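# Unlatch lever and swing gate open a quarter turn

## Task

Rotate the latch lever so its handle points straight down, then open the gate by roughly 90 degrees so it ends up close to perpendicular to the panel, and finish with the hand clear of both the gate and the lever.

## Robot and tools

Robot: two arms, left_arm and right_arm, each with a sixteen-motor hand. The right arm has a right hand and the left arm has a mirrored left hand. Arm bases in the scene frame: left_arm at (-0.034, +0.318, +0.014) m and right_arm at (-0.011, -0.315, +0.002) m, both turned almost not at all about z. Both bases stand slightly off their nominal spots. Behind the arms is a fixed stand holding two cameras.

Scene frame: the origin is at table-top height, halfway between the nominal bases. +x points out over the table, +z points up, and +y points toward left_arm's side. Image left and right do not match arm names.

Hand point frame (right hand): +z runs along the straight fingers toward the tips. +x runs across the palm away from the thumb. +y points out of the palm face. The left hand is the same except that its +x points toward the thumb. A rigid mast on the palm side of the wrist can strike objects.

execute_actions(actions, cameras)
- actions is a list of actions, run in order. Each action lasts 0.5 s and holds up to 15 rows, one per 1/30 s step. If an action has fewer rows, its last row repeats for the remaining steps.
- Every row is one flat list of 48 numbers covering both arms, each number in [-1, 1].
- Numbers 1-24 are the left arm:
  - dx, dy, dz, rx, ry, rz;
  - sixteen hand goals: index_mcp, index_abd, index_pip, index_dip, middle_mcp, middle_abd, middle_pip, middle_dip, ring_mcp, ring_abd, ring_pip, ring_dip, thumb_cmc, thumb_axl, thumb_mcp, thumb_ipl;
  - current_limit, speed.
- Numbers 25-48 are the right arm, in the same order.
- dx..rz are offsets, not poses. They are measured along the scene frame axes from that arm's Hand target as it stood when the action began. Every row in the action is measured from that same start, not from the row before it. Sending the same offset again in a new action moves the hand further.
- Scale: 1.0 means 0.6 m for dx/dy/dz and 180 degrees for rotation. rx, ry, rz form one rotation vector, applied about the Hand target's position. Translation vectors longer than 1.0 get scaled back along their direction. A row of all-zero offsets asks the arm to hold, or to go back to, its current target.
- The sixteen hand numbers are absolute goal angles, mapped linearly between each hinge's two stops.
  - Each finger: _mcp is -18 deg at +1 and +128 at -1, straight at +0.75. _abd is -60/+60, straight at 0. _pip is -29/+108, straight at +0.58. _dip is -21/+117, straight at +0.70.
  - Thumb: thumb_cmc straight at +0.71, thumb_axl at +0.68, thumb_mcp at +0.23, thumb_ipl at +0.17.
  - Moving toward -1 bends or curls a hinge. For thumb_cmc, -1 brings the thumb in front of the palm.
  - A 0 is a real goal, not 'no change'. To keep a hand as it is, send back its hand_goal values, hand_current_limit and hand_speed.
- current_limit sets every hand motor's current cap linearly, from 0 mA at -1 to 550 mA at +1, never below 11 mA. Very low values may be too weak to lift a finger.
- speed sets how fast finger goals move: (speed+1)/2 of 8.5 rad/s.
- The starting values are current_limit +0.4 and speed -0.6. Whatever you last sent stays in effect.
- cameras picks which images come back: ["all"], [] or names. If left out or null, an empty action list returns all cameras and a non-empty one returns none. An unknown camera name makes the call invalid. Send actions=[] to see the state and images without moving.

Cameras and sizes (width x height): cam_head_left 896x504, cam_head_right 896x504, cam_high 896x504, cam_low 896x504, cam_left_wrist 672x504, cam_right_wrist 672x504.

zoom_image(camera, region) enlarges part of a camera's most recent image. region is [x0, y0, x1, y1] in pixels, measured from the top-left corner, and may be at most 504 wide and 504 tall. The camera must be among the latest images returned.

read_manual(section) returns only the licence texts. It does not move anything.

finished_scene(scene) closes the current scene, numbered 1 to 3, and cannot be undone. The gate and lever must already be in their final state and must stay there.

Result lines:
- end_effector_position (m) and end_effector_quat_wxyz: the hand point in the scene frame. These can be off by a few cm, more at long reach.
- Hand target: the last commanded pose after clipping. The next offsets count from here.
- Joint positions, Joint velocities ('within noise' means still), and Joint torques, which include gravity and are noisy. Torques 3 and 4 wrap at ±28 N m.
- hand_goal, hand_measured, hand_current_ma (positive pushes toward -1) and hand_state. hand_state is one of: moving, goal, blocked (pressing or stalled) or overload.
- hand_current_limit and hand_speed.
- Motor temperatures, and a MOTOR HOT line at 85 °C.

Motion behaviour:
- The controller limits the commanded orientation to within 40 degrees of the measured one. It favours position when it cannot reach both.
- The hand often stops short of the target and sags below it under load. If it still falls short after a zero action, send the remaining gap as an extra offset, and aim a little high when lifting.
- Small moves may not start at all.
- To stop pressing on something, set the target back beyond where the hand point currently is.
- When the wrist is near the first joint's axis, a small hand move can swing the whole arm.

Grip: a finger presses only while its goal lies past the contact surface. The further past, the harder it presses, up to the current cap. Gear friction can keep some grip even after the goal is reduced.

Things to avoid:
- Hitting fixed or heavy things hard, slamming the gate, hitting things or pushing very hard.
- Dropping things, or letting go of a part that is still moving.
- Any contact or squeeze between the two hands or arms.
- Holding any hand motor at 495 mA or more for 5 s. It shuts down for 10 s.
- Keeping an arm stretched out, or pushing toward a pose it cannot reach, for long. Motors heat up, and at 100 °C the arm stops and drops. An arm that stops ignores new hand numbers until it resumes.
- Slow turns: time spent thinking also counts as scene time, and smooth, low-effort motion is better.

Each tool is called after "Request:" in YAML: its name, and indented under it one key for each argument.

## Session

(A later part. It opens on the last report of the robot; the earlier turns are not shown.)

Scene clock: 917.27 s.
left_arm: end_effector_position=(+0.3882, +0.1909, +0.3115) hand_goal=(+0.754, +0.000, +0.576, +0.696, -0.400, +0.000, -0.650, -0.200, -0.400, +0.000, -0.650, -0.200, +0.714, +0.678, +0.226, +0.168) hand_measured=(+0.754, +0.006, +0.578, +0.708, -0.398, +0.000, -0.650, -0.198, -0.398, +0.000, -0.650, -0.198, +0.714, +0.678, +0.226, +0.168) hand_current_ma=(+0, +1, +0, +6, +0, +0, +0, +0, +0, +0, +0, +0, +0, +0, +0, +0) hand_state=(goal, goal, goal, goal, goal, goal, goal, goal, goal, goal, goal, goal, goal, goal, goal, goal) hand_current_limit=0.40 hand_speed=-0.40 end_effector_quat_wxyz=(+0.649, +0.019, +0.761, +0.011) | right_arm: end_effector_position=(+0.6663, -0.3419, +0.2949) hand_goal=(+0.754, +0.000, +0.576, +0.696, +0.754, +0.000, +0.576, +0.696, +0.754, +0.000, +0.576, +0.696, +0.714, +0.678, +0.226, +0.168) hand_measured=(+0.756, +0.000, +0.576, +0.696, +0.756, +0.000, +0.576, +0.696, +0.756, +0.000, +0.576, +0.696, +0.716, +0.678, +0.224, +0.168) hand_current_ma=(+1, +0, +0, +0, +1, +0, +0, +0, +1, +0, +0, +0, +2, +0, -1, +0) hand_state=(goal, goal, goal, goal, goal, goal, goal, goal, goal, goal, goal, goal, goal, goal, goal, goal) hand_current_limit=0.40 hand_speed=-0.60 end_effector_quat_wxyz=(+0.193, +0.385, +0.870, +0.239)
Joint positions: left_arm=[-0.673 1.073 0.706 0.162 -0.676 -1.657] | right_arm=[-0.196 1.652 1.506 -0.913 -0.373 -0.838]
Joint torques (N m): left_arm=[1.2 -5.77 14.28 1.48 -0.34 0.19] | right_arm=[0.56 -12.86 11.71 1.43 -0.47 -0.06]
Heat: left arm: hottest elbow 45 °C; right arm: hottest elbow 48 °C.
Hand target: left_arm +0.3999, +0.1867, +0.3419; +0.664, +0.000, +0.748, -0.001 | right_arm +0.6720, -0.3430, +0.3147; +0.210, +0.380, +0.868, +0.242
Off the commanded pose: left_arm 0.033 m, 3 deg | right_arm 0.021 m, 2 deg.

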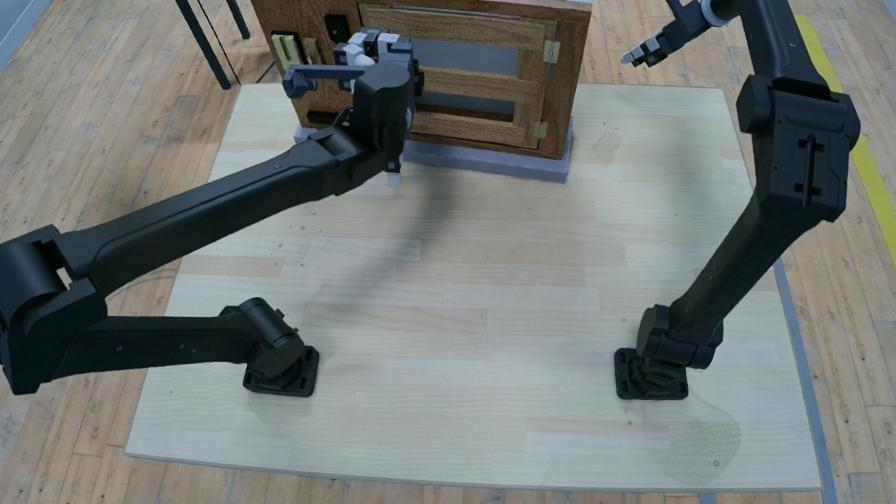

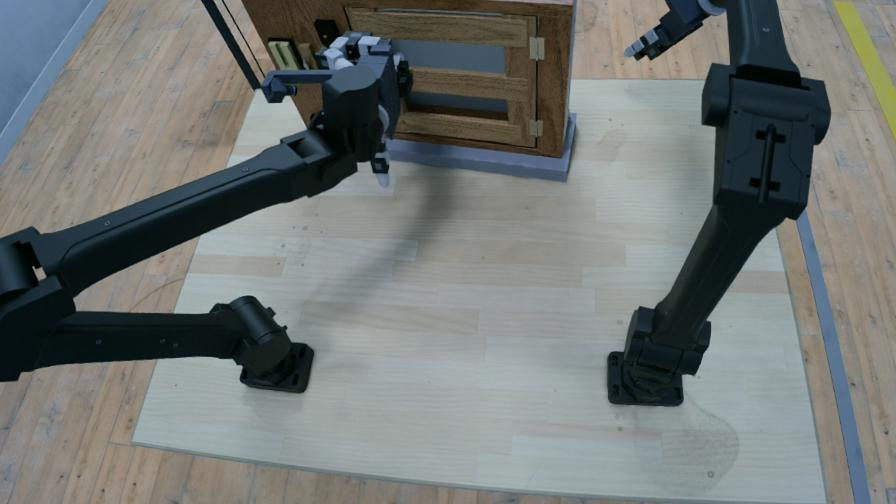

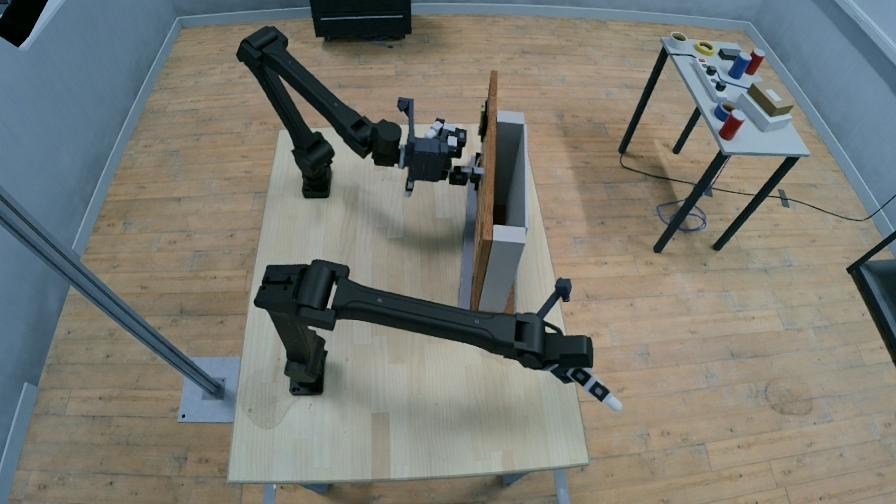

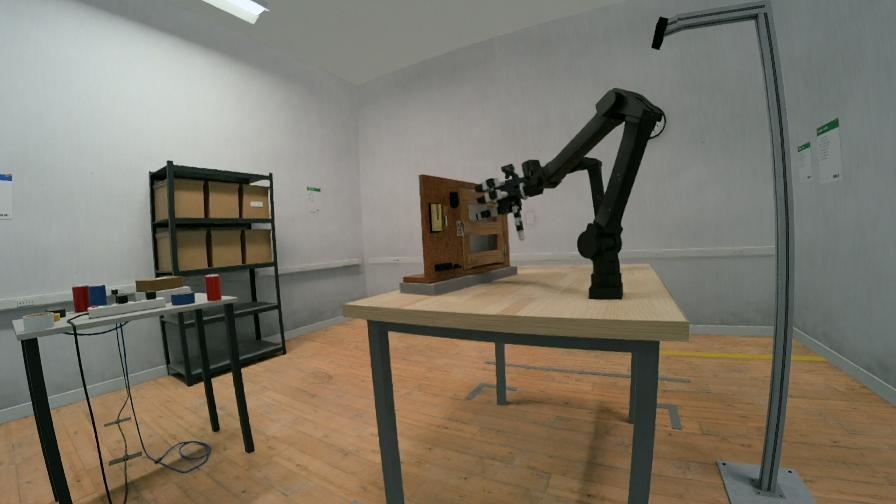

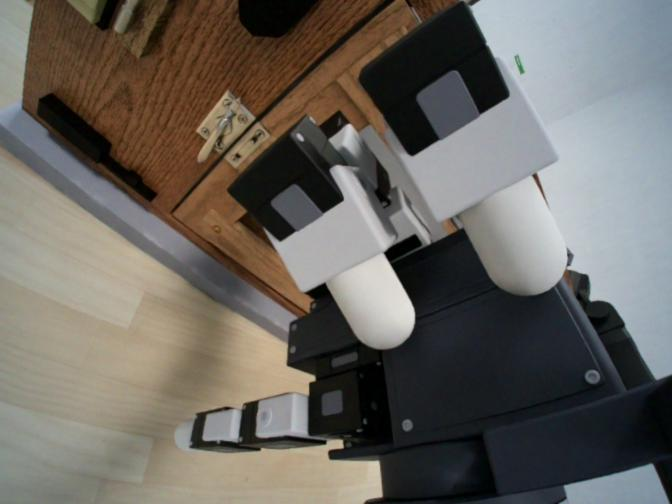

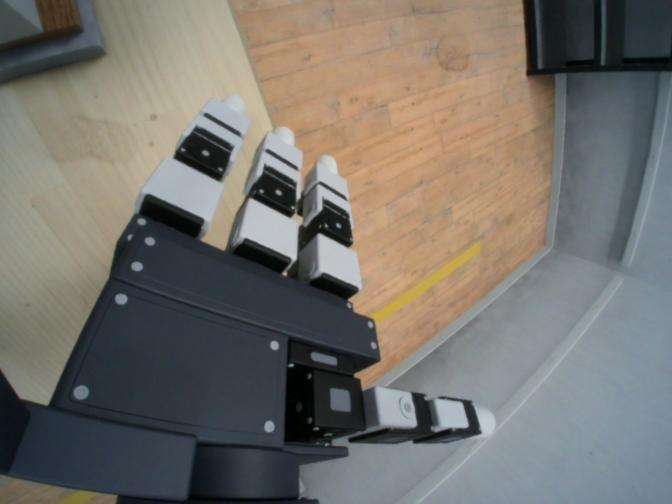

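Request:
execute_actions:
  actions:
    - [[-0.05,0.0,0.04,0,0,0,0.754,0,0.576,0.696,-0.4,0,-0.65,-0.2,-0.4,0,-0.65,-0.2,0.714,0.678,0.226,0.168,0.4,-0.4,0,0,0,0,0,0,0.754,0,0.576,0.696,0.754,0,0.576,0.696,0.754,0,0.576,0.696,0.714,0.678,0.226,0.168,0.4,-0.6]]
    - [[0.04,-0.004,0.0,0,0,0,0.754,0,0.576,0.696,-0.4,0,-0.65,-0.2,-0.4,0,-0.65,-0.2,0.714,0.678,0.226,0.168,0.4,-0.4,0,0,0,0,0,0,0.754,0,0.576,0.696,0.754,0,0.576,0.696,0.754,0,0.576,0.696,0.714,0.678,0.226,0.168,0.4,-0.6]]
  cameras: ["cam_low","cam_high"]

Request:
zoom_image:
  camera: "cam_low"
  region: [450, 190, 510, 240]

Scene clock: 932.67 s.
left_arm: end_effector_position=(+0.3805, +0.1905, +0.3312) hand_goal=(+0.754, +0.000, +0.576, +0.696, -0.400, +0.000, -0.650, -0.200, -0.400, +0.000, -0.650, -0.200, +0.714, +0.678, +0.226, +0.168) hand_measured=(+0.758, +0.004, +0.578, +0.698, -0.398, +0.000, -0.650, -0.198, -0.398, +0.000, -0.650, -0.198, +0.714, +0.678, +0.226, +0.168) hand_current_ma=(+1, +1, +0, +0, +0, +0, +0, +0, +0, +0, +0, +0, +0, +0, +0, +0) hand_state=(goal, goal, goal, goal, goal, goal, goal, goal, goal, goal, goal, goal, goal, goal, goal, goal) hand_current_limit=0.40 hand_speed=-0.40 end_effector_quat_wxyz=(+0.642, +0.023, +0.766, +0.019) | right_arm: end_effector_position=(+0.6663, -0.3419, +0.2949) hand_goal=(+0.754, +0.000, +0.576, +0.696, +0.754, +0.000, +0.576, +0.696, +0.754, +0.000, +0.576, +0.696, +0.714, +0.678, +0.226, +0.168) hand_measured=(+0.756, +0.000, +0.576, +0.696, +0.756, +0.000, +0.576, +0.696, +0.756, +0.000, +0.576, +0.696, +0.716, +0.678, +0.224, +0.168) hand_current_ma=(+1, +0, +0, +0, +1, +0, +0, +0, +1, +0, +0, +0, +2, +0, -1, +0) hand_state=(goal, goal, goal, goal, goal, goal, goal, goal, goal, goal, goal, goal, goal, goal, goal, goal) hand_current_limit=0.40 hand_speed=-0.60 end_effector_quat_wxyz=(+0.193, +0.385, +0.870, +0.239)
Joint positions: left_arm=[-0.69 1.038 0.748 0.059 -0.697 -1.662] | right_arm=[-0.196 1.652 1.506 -0.913 -0.373 -0.838]
Joint torques (N m): left_arm=[1.38 -5.25 14.75 2.3 -0.19 0.18] | right_arm=[0.62 -12.86 11.71 1.43 -0.47 -0.06]
Motor temperatures (°C): left_arm=[23 23 50 22 21 23] | right_arm=[20 28 48 23 23 22]
Heat: left arm: hottest elbow 50 °C; right arm: hottest elbow 48 °C.
Hand target: left_arm +0.3939, +0.1843, +0.3660; +0.664, +0.000, +0.748, -0.001 | right_arm +0.6720, -0.3430, +0.3147; +0.210, +0.380, +0.868, +0.242
Off the commanded pose: left_arm 0.038 m, 5 deg | right_arm 0.021 m, 2 deg.
Images, in order (width x height): cam_high 896x504, cam_low 896x504.

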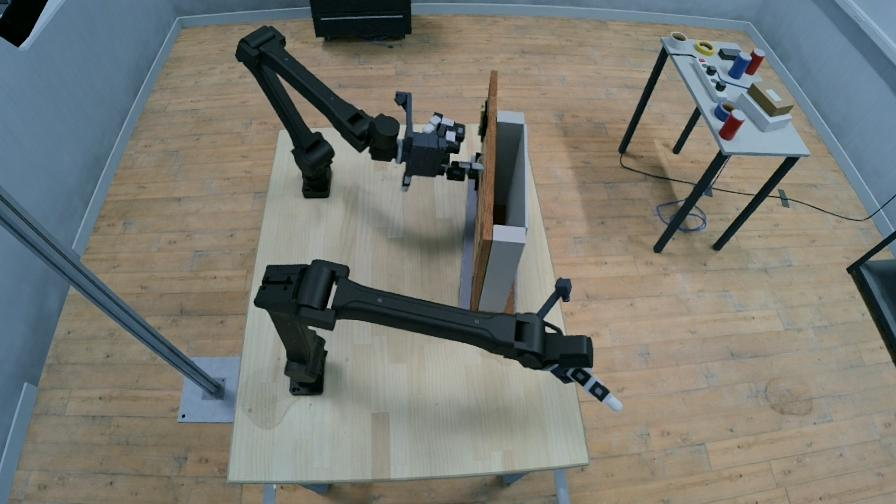

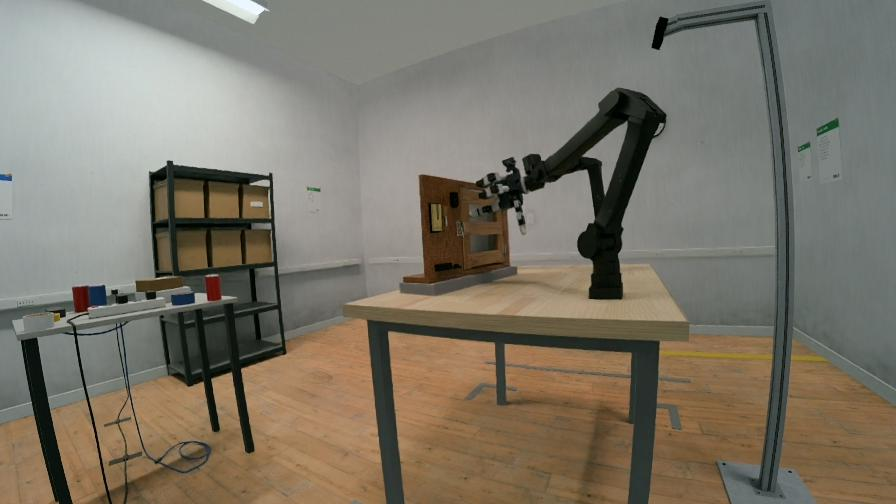

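Scaled by 8.400 from the camera's 896x504 image, which has a finer 1280x720 frame.

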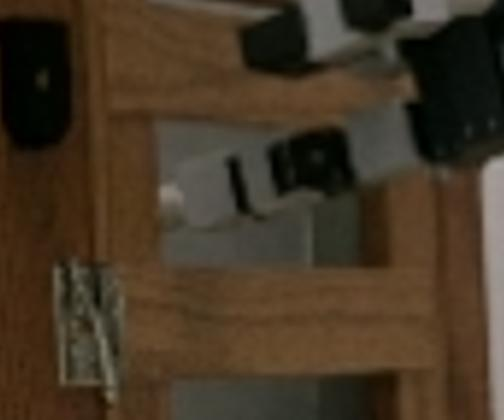

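Request:
execute_actions:
  actions:
    - [[0.03,-0.004,0.0,0,0,0,0.754,0,0.576,0.696,-0.4,0,-0.65,-0.2,-0.4,0,-0.65,-0.2,0.714,0.678,0.226,0.168,0.4,-0.4,0,0,0,0,0,0,0.754,0,0.576,0.696,0.754,0,0.576,0.696,0.754,0,0.576,0.696,0.714,0.678,0.226,0.168,0.4,-0.6]]
    - [[0.03,0.0,0.0,0,0,0,0.754,0,0.576,0.696,-0.4,0,-0.65,-0.2,-0.4,0,-0.65,-0.2,0.714,0.678,0.226,0.168,0.4,-0.4,0,0,0,0,0,0,0.754,0,0.576,0.696,0.754,0,0.576,0.696,0.754,0,0.576,0.696,0.714,0.678,0.226,0.168,0.4,-0.6]]
  cameras: ["cam_low","cam_high"]

Request:
zoom_image:
  camera: "cam_low"
  region: [450, 190, 510, 240]

Request:
zoom_image:
  camera: "cam_high"
  region: [440, 130, 520, 210]

Scene clock: 943.43 s.
left_arm: end_effector_position=(+0.4143, +0.1883, +0.3297) hand_goal=(+0.754, +0.000, +0.576, +0.696, -0.400, +0.000, -0.650, -0.200, -0.400, +0.000, -0.650, -0.200, +0.714, +0.678, +0.226, +0.168) hand_measured=(+0.756, +0.004, +0.578, +0.698, -0.398, +0.000, -0.650, -0.198, -0.398, +0.000, -0.650, -0.198, +0.714, +0.678, +0.226, +0.168) hand_current_ma=(+0, +1, +0, +0, +0, +0, +0, +0, +0, +0, +0, +0, +0, +0, +0, +0) hand_state=(goal, goal, goal, goal, goal, goal, goal, goal, goal, goal, goal, goal, goal, goal, goal, goal) hand_current_limit=0.40 hand_speed=-0.40 end_effector_quat_wxyz=(+0.639, +0.018, +0.769, +0.015) | right_arm: end_effector_position=(+0.6663, -0.3419, +0.2949) hand_goal=(+0.754, +0.000, +0.576, +0.696, +0.754, +0.000, +0.576, +0.696, +0.754, +0.000, +0.576, +0.696, +0.714, +0.678, +0.226, +0.168) hand_measured=(+0.756, +0.000, +0.576, +0.696, +0.756, +0.000, +0.576, +0.696, +0.756, +0.000, +0.576, +0.696, +0.716, +0.678, +0.224, +0.168) hand_current_ma=(+1, +0, +0, +0, +1, +0, +0, +0, +1, +0, +0, +0, +2, +0, -1, +0) hand_state=(goal, goal, goal, goal, goal, goal, goal, goal, goal, goal, goal, goal, goal, goal, goal, goal) hand_current_limit=0.40 hand_speed=-0.60 end_effector_quat_wxyz=(+0.193, +0.385, +0.870, +0.239)
Joint positions: left_arm=[-0.631 1.123 0.806 0.087 -0.64 -1.662] | right_arm=[-0.196 1.652 1.506 -0.913 -0.373 -0.838]
Joint torques (N m): left_arm=[1.2 -6.3 14.74 2.54 -0.17 0.32] | right_arm=[0.56 -12.86 11.74 1.43 -0.47 -0.06]
Heat: left arm: hottest elbow 50 °C; right arm: hottest elbow 48 °C.
Hand target: left_arm +0.4298, +0.1818, +0.3658; +0.664, +0.000, +0.748, -0.001 | right_arm +0.6720, -0.3430, +0.3147; +0.210, +0.380, +0.868, +0.242
Off the commanded pose: left_arm 0.040 m, 5 deg | right_arm 0.021 m, 2 deg.
Images, in order (width x height): cam_high 896x504, cam_low 896x504.

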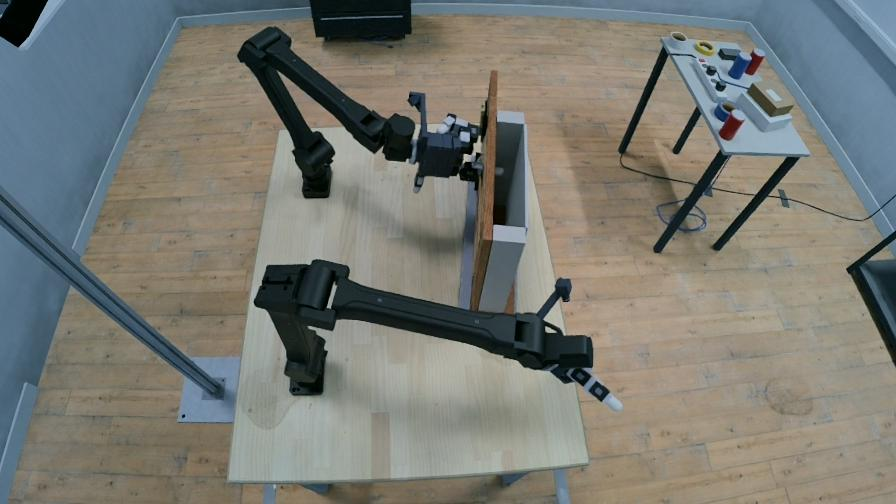

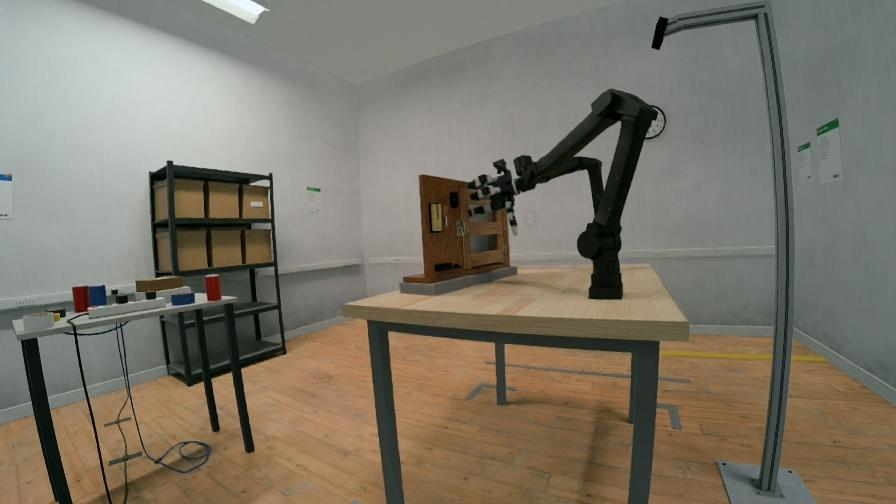

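Scaled by 8.400 from the camera's 896x504 image, which has a finer 1280x720 frame.

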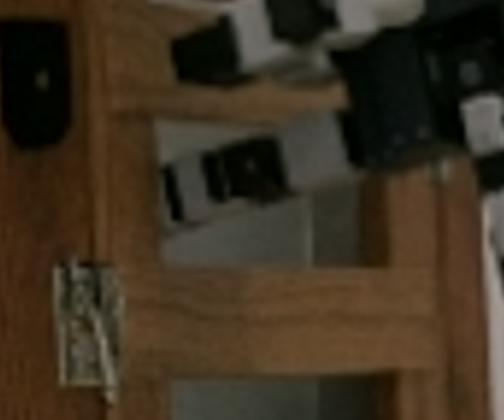

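Scaled by 6.300 from the camera's 896x504 image, which has a finer 1280x720 frame.

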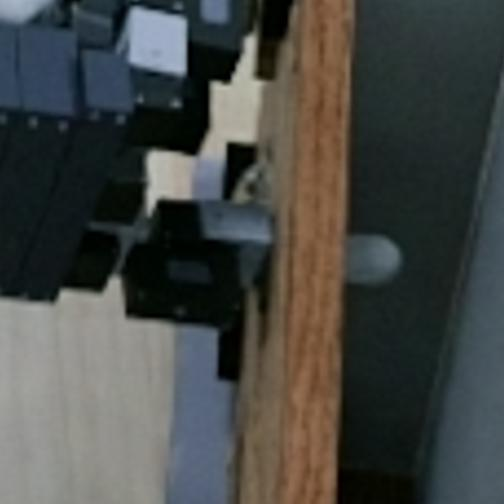

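Request:
execute_actions:
  actions:
    - [[0.016,0.0,0.0,0,0,0,0.754,0,0.576,0.696,-0.4,0,-0.65,-0.2,-0.4,0,-0.65,-0.2,0.714,0.678,0.226,0.168,0.4,-0.4,0,0,0,0,0,0,0.754,0,0.576,0.696,0.754,0,0.576,0.696,0.754,0,0.576,0.696,0.714,0.678,0.226,0.168,0.4,-0.6]]
    - [[0.0,0.0,0.0,0,0,0,0.754,0,0.4,-0.45,-0.4,0,-0.65,-0.2,-0.4,0,-0.65,-0.2,0.714,0.678,0.226,0.168,0.6,-0.4,0,0,0,0,0,0,0.754,0,0.576,0.696,0.754,0,0.576,0.696,0.754,0,0.576,0.696,0.714,0.678,0.226,0.168,0.4,-0.6]]
  cameras: ["cam_low","cam_high"]

Request:
zoom_image:
  camera: "cam_high"
  region: [440, 130, 520, 210]

Scene clock: 955.27 s.
left_arm: end_effector_position=(+0.4258, +0.1855, +0.3306) hand_goal=(+0.754, +0.000, +0.400, -0.450, -0.400, +0.000, -0.650, -0.200, -0.400, +0.000, -0.650, -0.200, +0.714, +0.678, +0.226, +0.168) hand_measured=(+0.776, -0.008, +0.422, -0.408, -0.398, +0.000, -0.650, -0.198, -0.416, +0.000, -0.650, -0.198, +0.714, +0.678, +0.226, +0.168) hand_current_ma=(+16, -2, +15, +49, +0, +0, +0, +0, -11, +0, +0, +0, +0, +0, +0, +0) hand_state=(blocked, goal, blocked, blocked, goal, goal, goal, goal, goal, goal, goal, goal, goal, goal, goal, goal) hand_current_limit=0.60 hand_speed=-0.40 end_effector_quat_wxyz=(+0.641, +0.018, +0.768, +0.010) | right_arm: end_effector_position=(+0.6663, -0.3419, +0.2949) hand_goal=(+0.754, +0.000, +0.576, +0.696, +0.754, +0.000, +0.576, +0.696, +0.754, +0.000, +0.576, +0.696, +0.714, +0.678, +0.226, +0.168) hand_measured=(+0.756, +0.000, +0.576, +0.696, +0.756, +0.000, +0.576, +0.696, +0.756, +0.000, +0.576, +0.696, +0.716, +0.678, +0.224, +0.168) hand_current_ma=(+1, +0, +0, +0, +1, +0, +0, +0, +1, +0, +0, +0, +2, +0, -1, +0) hand_state=(goal, goal, goal, goal, goal, goal, goal, goal, goal, goal, goal, goal, goal, goal, goal, goal) hand_current_limit=0.40 hand_speed=-0.60 end_effector_quat_wxyz=(+0.193, +0.385, +0.870, +0.239)
Joint positions: left_arm=[-0.616 1.15 0.827 0.101 -0.618 -1.662] | right_arm=[-0.196 1.652 1.506 -0.913 -0.373 -0.838]
Joint torques (N m): left_arm=[1.49 -6.95 14.38 2.36 -0.42 0.33] | right_arm=[0.62 -12.86 11.7 1.44 -0.47 -0.06]
Heat: left arm: hottest elbow 54 °C; right arm: hottest elbow 48 °C.
Hand target: left_arm +0.4395, +0.1818, +0.3657; +0.664, +0.000, +0.748, -0.001 | right_arm +0.6720, -0.3430, +0.3147; +0.210, +0.380, +0.868, +0.242
Off the commanded pose: left_arm 0.038 m, 4 deg | right_arm 0.021 m, 2 deg.
Images, in order (width x height): cam_high 896x504, cam_low 896x504.

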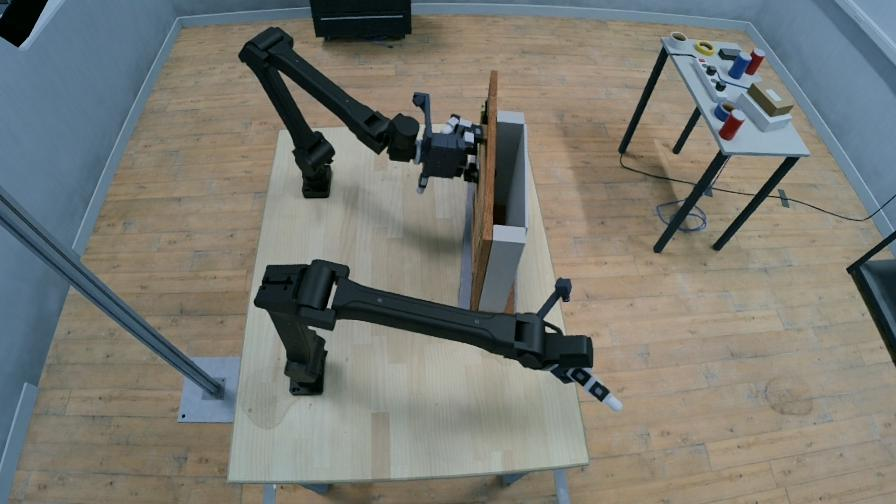

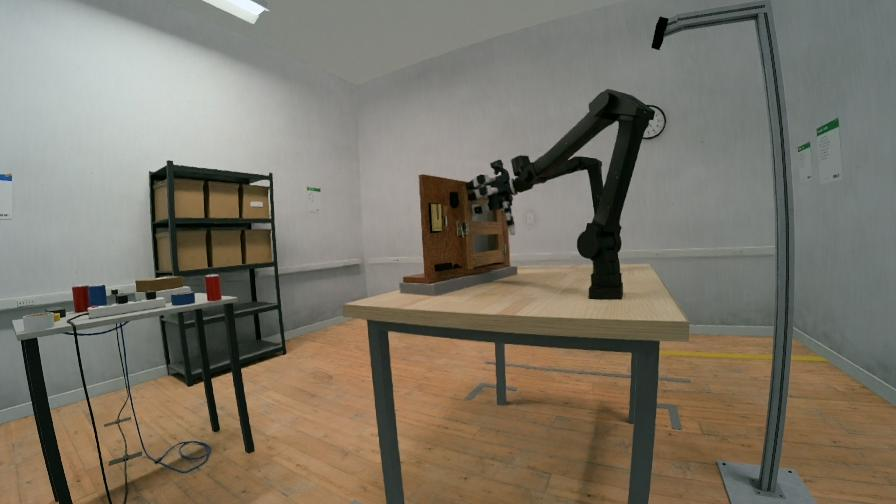

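Scaled by 6.300 from the camera's 896x504 image, which has a finer 1280x720 frame.

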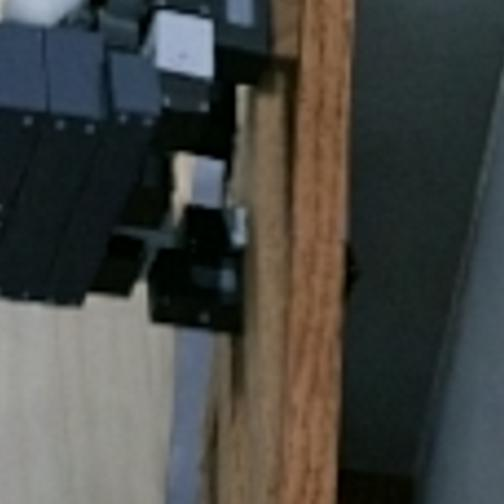

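Request:
execute_actions:
  actions:
    - [[-0.05,-0.005,-0.04,0,0,0,0.754,0,0.4,-0.45,-0.4,0,-0.65,-0.2,-0.4,0,-0.65,-0.2,0.714,0.678,0.226,0.168,0.6,-0.4,0,0,0,0,0,0,0.754,0,0.576,0.696,0.754,0,0.576,0.696,0.754,0,0.576,0.696,0.714,0.678,0.226,0.168,0.4,-0.6]]
    - [[-0.06,-0.008,0.0,0,0,0.015,0.754,0,0.4,-0.45,-0.4,0,-0.65,-0.2,-0.4,0,-0.65,-0.2,0.714,0.678,0.226,0.168,0.6,-0.4,0,0,0,0,0,0,0.754,0,0.576,0.696,0.754,0,0.576,0.696,0.754,0,0.576,0.696,0.714,0.678,0.226,0.168,0.4,-0.6]]
  cameras: ["cam_low","cam_high","cam_head_right"]

Scene clock: 971.17 s.
left_arm: end_effector_position=(+0.3797, +0.1767, +0.3404) hand_goal=(+0.754, +0.000, +0.400, -0.450, -0.400, +0.000, -0.650, -0.200, -0.400, +0.000, -0.650, -0.200, +0.714, +0.678, +0.226, +0.168) hand_measured=(+0.756, +0.004, +0.410, -0.440, -0.398, +0.000, -0.650, -0.198, -0.400, +0.000, -0.650, -0.198, +0.714, +0.678, +0.226, +0.168) hand_current_ma=(+0, +1, +4, +4, +0, +0, +0, +0, +0, +0, +0, +0, +0, +0, +0, +0) hand_state=(goal, goal, goal, goal, goal, goal, goal, goal, goal, goal, goal, goal, goal, goal, goal, goal) hand_current_limit=0.60 hand_speed=-0.40 end_effector_quat_wxyz=(+0.662, -0.013, +0.749, +0.027) | right_arm: end_effector_position=(+0.6663, -0.3419, +0.2949) hand_goal=(+0.754, +0.000, +0.576, +0.696, +0.754, +0.000, +0.576, +0.696, +0.754, +0.000, +0.576, +0.696, +0.714, +0.678, +0.226, +0.168) hand_measured=(+0.756, +0.000, +0.576, +0.696, +0.756, +0.000, +0.576, +0.696, +0.756, +0.000, +0.576, +0.696, +0.716, +0.678, +0.224, +0.168) hand_current_ma=(+1, +0, +0, +0, +1, +0, +0, +0, +1, +0, +0, +0, +2, +0, -1, +0) hand_state=(goal, goal, goal, goal, goal, goal, goal, goal, goal, goal, goal, goal, goal, goal, goal, goal) hand_current_limit=0.40 hand_speed=-0.60 end_effector_quat_wxyz=(+0.193, +0.385, +0.870, +0.239)
Joint positions: left_arm=[-0.736 1.089 0.78 0.131 -0.807 -1.677] | right_arm=[-0.196 1.652 1.506 -0.913 -0.373 -0.838]
Joint torques (N m): left_arm=[-0.38 -7.41 8.75 1.58 -0.34 0.08] | right_arm=[0.56 -12.92 11.71 1.43 -0.47 -0.06]
Heat: left arm: hottest elbow 54 °C; right arm: hottest elbow 48 °C.
Hand target: left_arm +0.3735, +0.1741, +0.3419; +0.664, -0.017, +0.748, +0.015 | right_arm +0.6720, -0.3430, +0.3147; +0.210, +0.380, +0.868, +0.242
Off the commanded pose: left_arm 0.007 m, 1 deg | right_arm 0.021 m, 2 deg.
Images, in order (width x height): cam_head_right 896x504, cam_high 896x504, cam_low 896x504.

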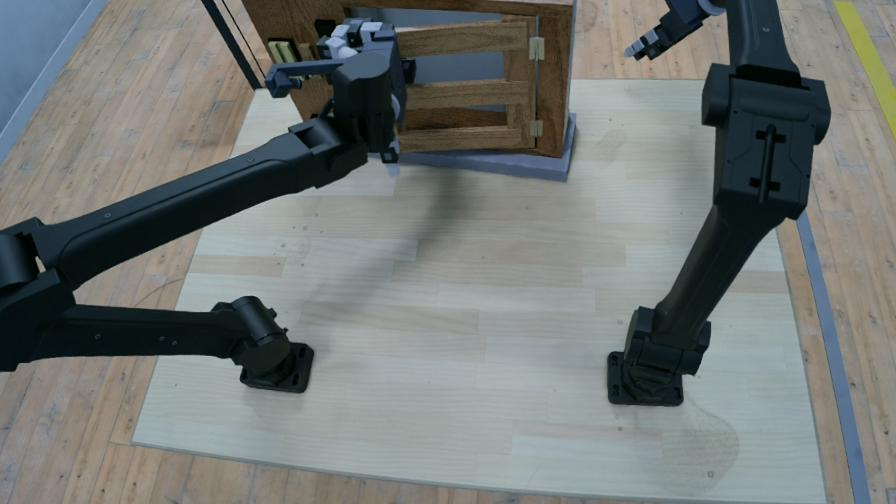

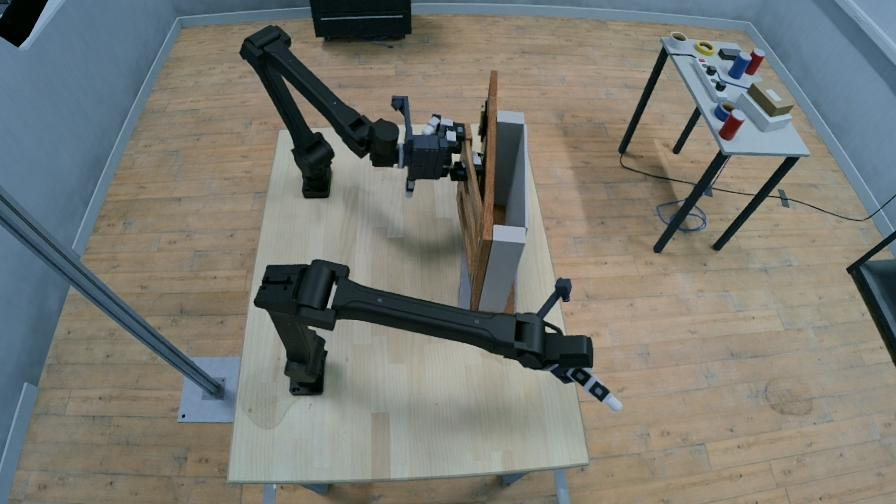

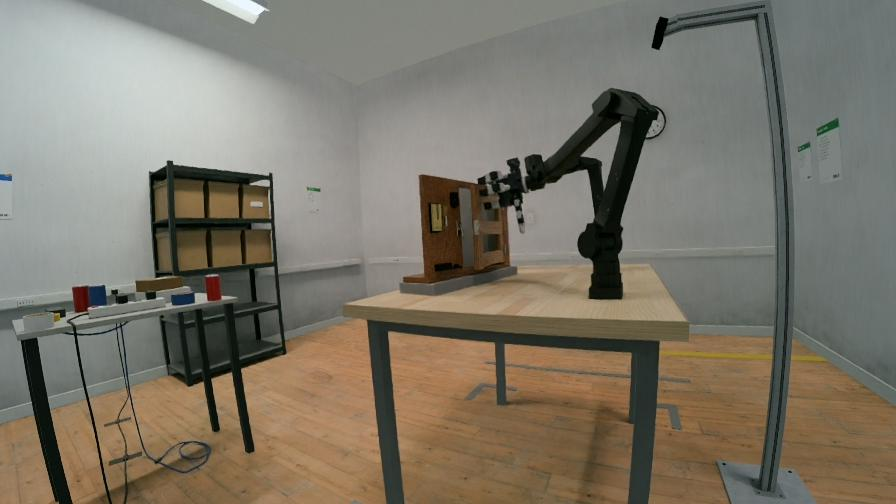

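Request:
execute_actions:
  actions:
    - [[-0.07,-0.012,0.0,0,0,0.02,0.754,0,0.4,-0.45,-0.4,0,-0.65,-0.2,-0.4,0,-0.65,-0.2,0.714,0.678,0.226,0.168,0.6,-0.4,0,0,0,0,0,0,0.754,0,0.576,0.696,0.754,0,0.576,0.696,0.754,0,0.576,0.696,0.714,0.678,0.226,0.168,0.4,-0.6]]
    - [[-0.07,-0.022,0.0,0,0,0.025,0.754,0,0.4,-0.45,-0.4,0,-0.65,-0.2,-0.4,0,-0.65,-0.2,0.714,0.678,0.226,0.168,0.6,-0.4,0,0,0,0,0,0,0.754,0,0.576,0.696,0.754,0,0.576,0.696,0.754,0,0.576,0.696,0.714,0.678,0.226,0.168,0.4,-0.6]]
  cameras: ["cam_high","cam_head_right"]

Scene clock: 988.90 s.
left_arm: end_effector_position=(+0.2914, +0.1578, +0.3345) hand_goal=(+0.754, +0.000, +0.400, -0.450, -0.400, +0.000, -0.650, -0.200, -0.400, +0.000, -0.650, -0.200, +0.714, +0.678, +0.226, +0.168) hand_measured=(+0.764, -0.004, +0.406, -0.440, -0.398, +0.000, -0.650, -0.198, -0.400, +0.000, -0.650, -0.198, +0.714, +0.678, +0.226, +0.168) hand_current_ma=(+5, -1, +2, +3, +0, +0, +0, +0, +0, +0, +0, +0, +0, +0, +0, +0) hand_state=(goal, goal, goal, goal, goal, goal, goal, goal, goal, goal, goal, goal, goal, goal, goal, goal) hand_current_limit=0.60 hand_speed=-0.40 end_effector_quat_wxyz=(+0.659, -0.062, +0.746, +0.074) | right_arm: end_effector_position=(+0.6663, -0.3419, +0.2949) hand_goal=(+0.754, +0.000, +0.576, +0.696, +0.754, +0.000, +0.576, +0.696, +0.754, +0.000, +0.576, +0.696, +0.714, +0.678, +0.226, +0.168) hand_measured=(+0.756, +0.000, +0.576, +0.696, +0.756, +0.000, +0.576, +0.696, +0.756, +0.000, +0.576, +0.696, +0.716, +0.678, +0.224, +0.168) hand_current_ma=(+1, +0, +0, +0, +1, +0, +0, +0, +1, +0, +0, +0, +2, +0, -1, +0) hand_state=(goal, goal, goal, goal, goal, goal, goal, goal, goal, goal, goal, goal, goal, goal, goal, goal) hand_current_limit=0.40 hand_speed=-0.60 end_effector_quat_wxyz=(+0.193, +0.385, +0.870, +0.239)
Joint positions: left_arm=[-0.983 1.046 0.76 -0.036 -1.182 -1.841] | right_arm=[-0.196 1.652 1.506 -0.913 -0.373 -0.838]
Joint torques (N m): left_arm=[-0.21 -5.6 10.36 0.81 -0.58 0.08] | right_arm=[0.56 -12.81 11.73 1.42 -0.47 -0.06]
Heat: left arm: hottest elbow 50 °C; right arm: hottest elbow 48 °C.
Hand target: left_arm +0.2894, +0.1537, +0.3418; +0.661, -0.070, +0.745, +0.062 | right_arm +0.6720, -0.3430, +0.3147; +0.210, +0.380, +0.868, +0.242
Off the commanded pose: left_arm 0.009 m, 2 deg | right_arm 0.021 m, 2 deg.
Images, in order (width x height): cam_head_right 896x504, cam_high 896x504.

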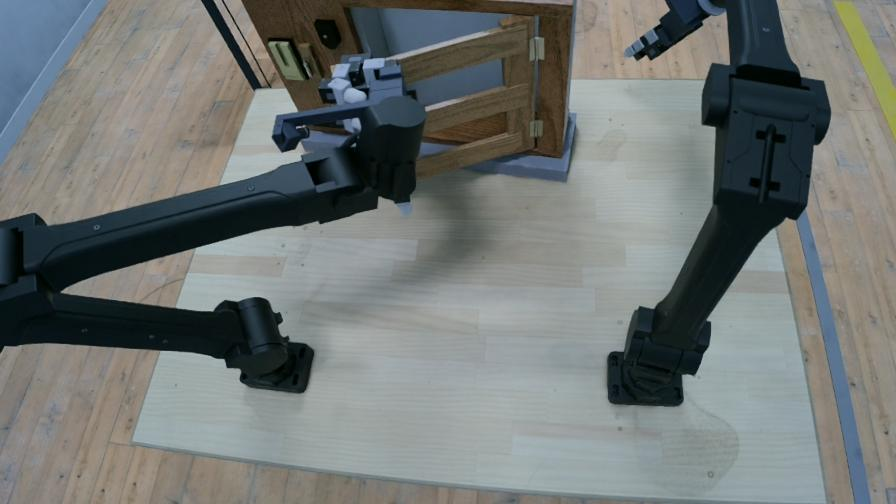

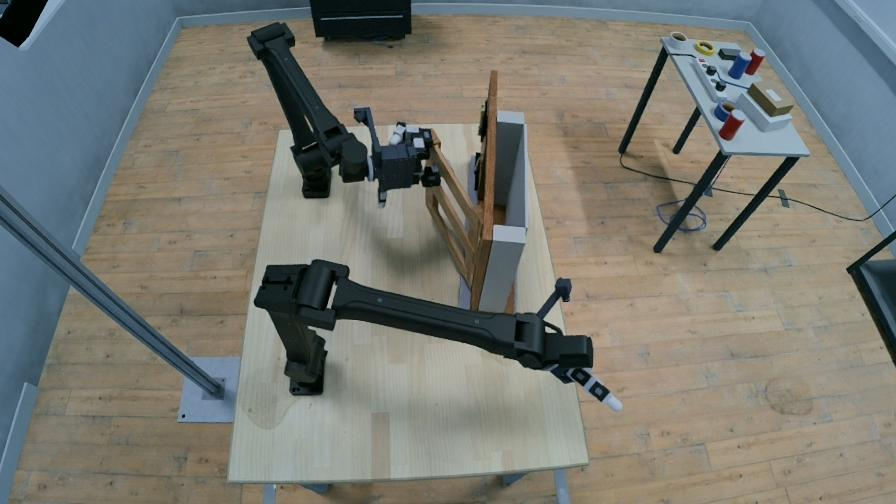

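Request:
execute_actions:
  actions:
    - [[-0.06,-0.03,0.0,0,0,0.015,0.754,0,0.4,-0.45,-0.4,0,-0.65,-0.2,-0.4,0,-0.65,-0.2,0.714,0.678,0.226,0.168,0.6,-0.4,0,0,0,0,0,0,0.754,0,0.576,0.696,0.754,0,0.576,0.696,0.754,0,0.576,0.696,0.714,0.678,0.226,0.168,0.4,-0.6]]
    - [[-0.06,-0.035,0.0,0,0,0.01,0.754,0,0.4,-0.45,-0.4,0,-0.65,-0.2,-0.4,0,-0.65,-0.2,0.714,0.678,0.226,0.168,0.6,-0.4,0,0,0,0,0,0,0.754,0,0.576,0.696,0.754,0,0.576,0.696,0.754,0,0.576,0.696,0.714,0.678,0.226,0.168,0.4,-0.6]]
  cameras: ["cam_high","cam_head_right"]

Scene clock: 996.80 s.
left_arm: end_effector_position=(+0.2519, +0.1448, +0.3321) hand_goal=(+0.754, +0.000, +0.400, -0.450, -0.400, +0.000, -0.650, -0.200, -0.400, +0.000, -0.650, -0.200, +0.714, +0.678, +0.226, +0.168) hand_measured=(+0.784, -0.018, +0.420, -0.438, -0.410, +0.000, -0.650, -0.198, -0.400, +0.000, -0.650, -0.198, +0.714, +0.678, +0.226, +0.168) hand_current_ma=(+29, -8, +14, +5, -4, +0, +0, +0, +0, +0, +0, +0, +0, +0, +0, +0) hand_state=(blocked, goal, blocked, goal, goal, goal, goal, goal, goal, goal, goal, goal, goal, goal, goal, goal) hand_current_limit=0.60 hand_speed=-0.40 end_effector_quat_wxyz=(+0.662, -0.067, +0.741, +0.092) | right_arm: end_effector_position=(+0.6663, -0.3419, +0.2949) hand_goal=(+0.754, +0.000, +0.576, +0.696, +0.754, +0.000, +0.576, +0.696, +0.754, +0.000, +0.576, +0.696, +0.714, +0.678, +0.226, +0.168) hand_measured=(+0.756, +0.000, +0.576, +0.696, +0.756, +0.000, +0.576, +0.696, +0.756, +0.000, +0.576, +0.696, +0.716, +0.678, +0.224, +0.168) hand_current_ma=(+1, +0, +0, +0, +1, +0, +0, +0, +1, +0, +0, +0, +2, +0, -1, +0) hand_state=(goal, goal, goal, goal, goal, goal, goal, goal, goal, goal, goal, goal, goal, goal, goal, goal) hand_current_limit=0.40 hand_speed=-0.60 end_effector_quat_wxyz=(+0.193, +0.385, +0.870, +0.239)
Joint positions: left_arm=[-1.107 1.052 0.775 -0.194 -1.332 -1.983] | right_arm=[-0.196 1.652 1.506 -0.913 -0.373 -0.838]
Joint torques (N m): left_arm=[0.32 -5.01 8.7 1.28 -0.55 0.34] | right_arm=[0.62 -12.81 11.73 1.43 -0.47 -0.06]
Heat: left arm: hottest elbow 49 °C; right arm: hottest elbow 48 °C.
Hand target: left_arm +0.2519, +0.1449, +0.3324; +0.662, -0.066, +0.741, +0.093 (last step not sent: back at the drive's target) | right_arm +0.6720, -0.3430, +0.3147; +0.210, +0.380, +0.868, +0.242
Off the commanded pose: left_arm 0.047 m, 4 deg | right_arm 0.021 m, 2 deg.
pose unreachable (left arm): on one or more control steps of this call, first in action 1 (counted from 0), this arm could not follow its commanded pose, so it was not sent that pose on those steps. It may still have moved: this result reports where it is.
cause: moving toward the commanded pose would bring two parts of the arm too close to each other (joints 4 (wrist pitch) to 6 (wrist roll) lie between them).
Images, in order (width x height): cam_head_right 896x504, cam_high 896x504.

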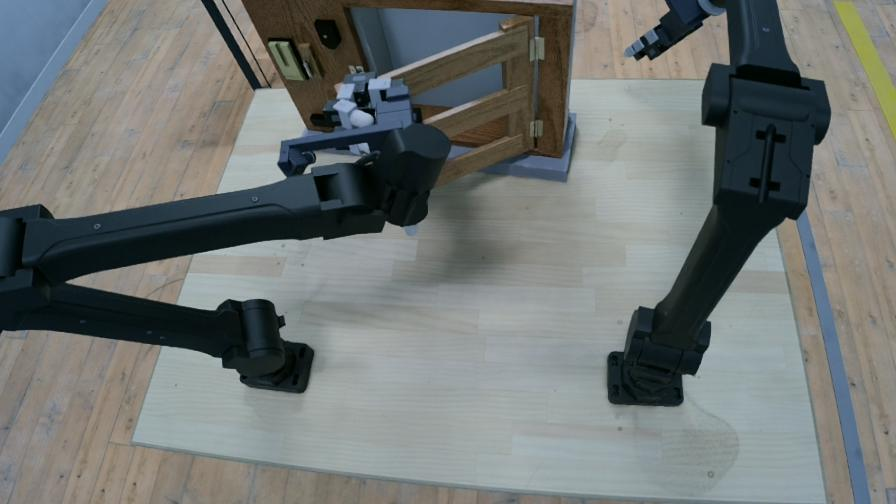

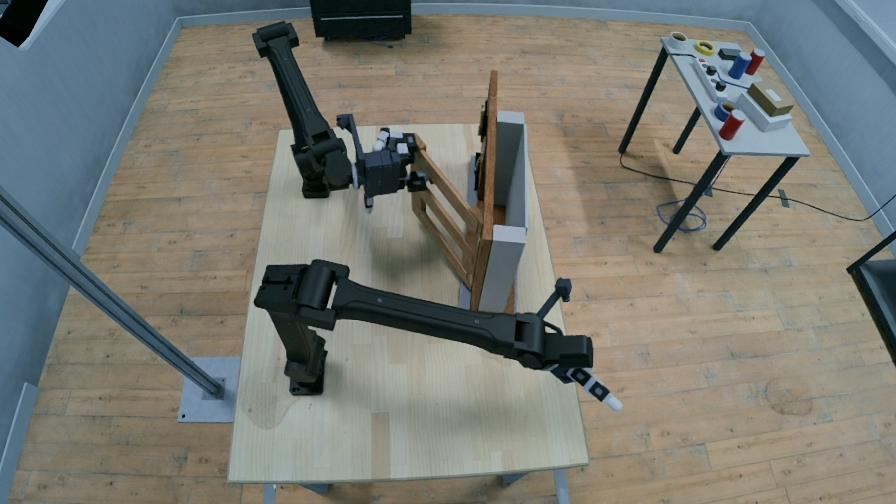

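Request:
execute_actions:
  actions:
    - [[-0.04,-0.04,0.0,0,0,-0.035,0.754,0,0.4,-0.45,-0.4,0,-0.65,-0.2,-0.4,0,-0.65,-0.2,0.714,0.678,0.226,0.168,0.6,-0.4,0,0,0,0,0,0,0.754,0,0.576,0.696,0.754,0,0.576,0.696,0.754,0,0.576,0.696,0.714,0.678,0.226,0.168,0.4,-0.6]]
    - [[-0.04,-0.04,0.0,0,0,-0.02,0.754,0,0.4,-0.45,-0.4,0,-0.65,-0.2,-0.4,0,-0.65,-0.2,0.714,0.678,0.226,0.168,0.6,-0.4,0,0,0,0,0,0,0.754,0,0.576,0.696,0.754,0,0.576,0.696,0.754,0,0.576,0.696,0.714,0.678,0.226,0.168,0.4,-0.6]]
  cameras: ["cam_high","cam_head_right"]

Scene clock: 1008.70 s.
left_arm: end_effector_position=(+0.2049, +0.1045, +0.3315) hand_goal=(+0.754, +0.000, +0.400, -0.450, -0.400, +0.000, -0.650, -0.200, -0.400, +0.000, -0.650, -0.200, +0.714, +0.678, +0.226, +0.168) hand_measured=(+0.760, -0.006, +0.436, -0.402, -0.434, +0.000, -0.648, -0.204, -0.400, +0.000, -0.650, -0.198, +0.714, +0.678, +0.226, +0.168) hand_current_ma=(+2, -2, +37, +59, -38, +0, +0, -1, +0, +0, +0, +0, +0, +0, +0, +0) hand_state=(goal, goal, blocked, blocked, blocked, goal, goal, goal, goal, goal, goal, goal, goal, goal, goal, goal) hand_current_limit=0.60 hand_speed=-0.40 end_effector_quat_wxyz=(+0.669, +0.008, +0.741, +0.052) | right_arm: end_effector_position=(+0.6663, -0.3419, +0.2949) hand_goal=(+0.754, +0.000, +0.576, +0.696, +0.754, +0.000, +0.576, +0.696, +0.754, +0.000, +0.576, +0.696, +0.714, +0.678, +0.226, +0.168) hand_measured=(+0.756, +0.000, +0.576, +0.696, +0.756, +0.000, +0.576, +0.696, +0.756, +0.000, +0.576, +0.696, +0.716, +0.678, +0.224, +0.168) hand_current_ma=(+1, +0, +0, +0, +1, +0, +0, +0, +1, +0, +0, +0, +2, +0, -1, +0) hand_state=(goal, goal, goal, goal, goal, goal, goal, goal, goal, goal, goal, goal, goal, goal, goal, goal) hand_current_limit=0.40 hand_speed=-0.60 end_effector_quat_wxyz=(+0.193, +0.385, +0.870, +0.239)
Joint positions: left_arm=[-1.315 1.039 0.763 -0.26 -1.375 -2.01] | right_arm=[-0.196 1.652 1.506 -0.913 -0.373 -0.838]
Joint torques (N m): left_arm=[-0.09 -4.01 10.32 0.75 -0.44 -0.15] | right_arm=[0.62 -12.92 11.73 1.44 -0.47 -0.06]
Heat: left arm: hottest elbow 47 °C; right arm: hottest elbow 49 °C.
Hand target: left_arm +0.2039, +0.0969, +0.3325; +0.668, -0.002, +0.744, +0.035 | right_arm +0.6720, -0.3430, +0.3147; +0.210, +0.380, +0.868, +0.242
Off the commanded pose: left_arm 0.008 m, 2 deg | right_arm 0.021 m, 2 deg.
Images, in order (width x height): cam_head_right 896x504, cam_high 896x504.

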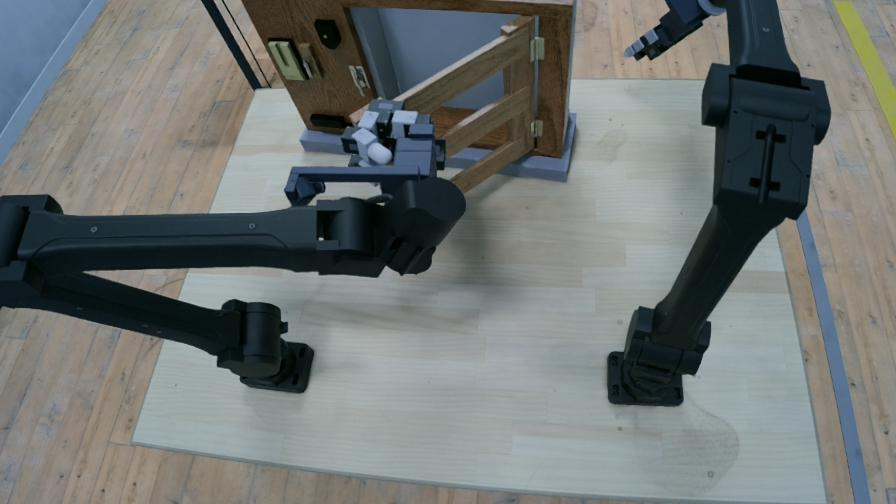

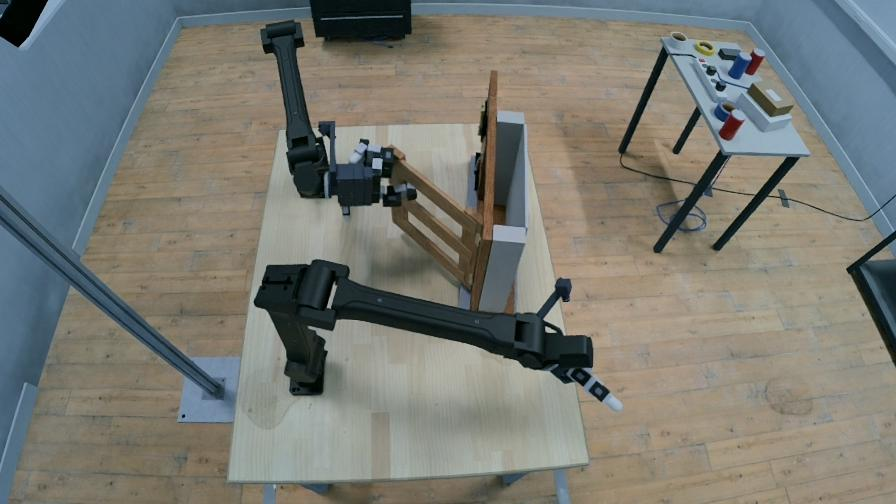

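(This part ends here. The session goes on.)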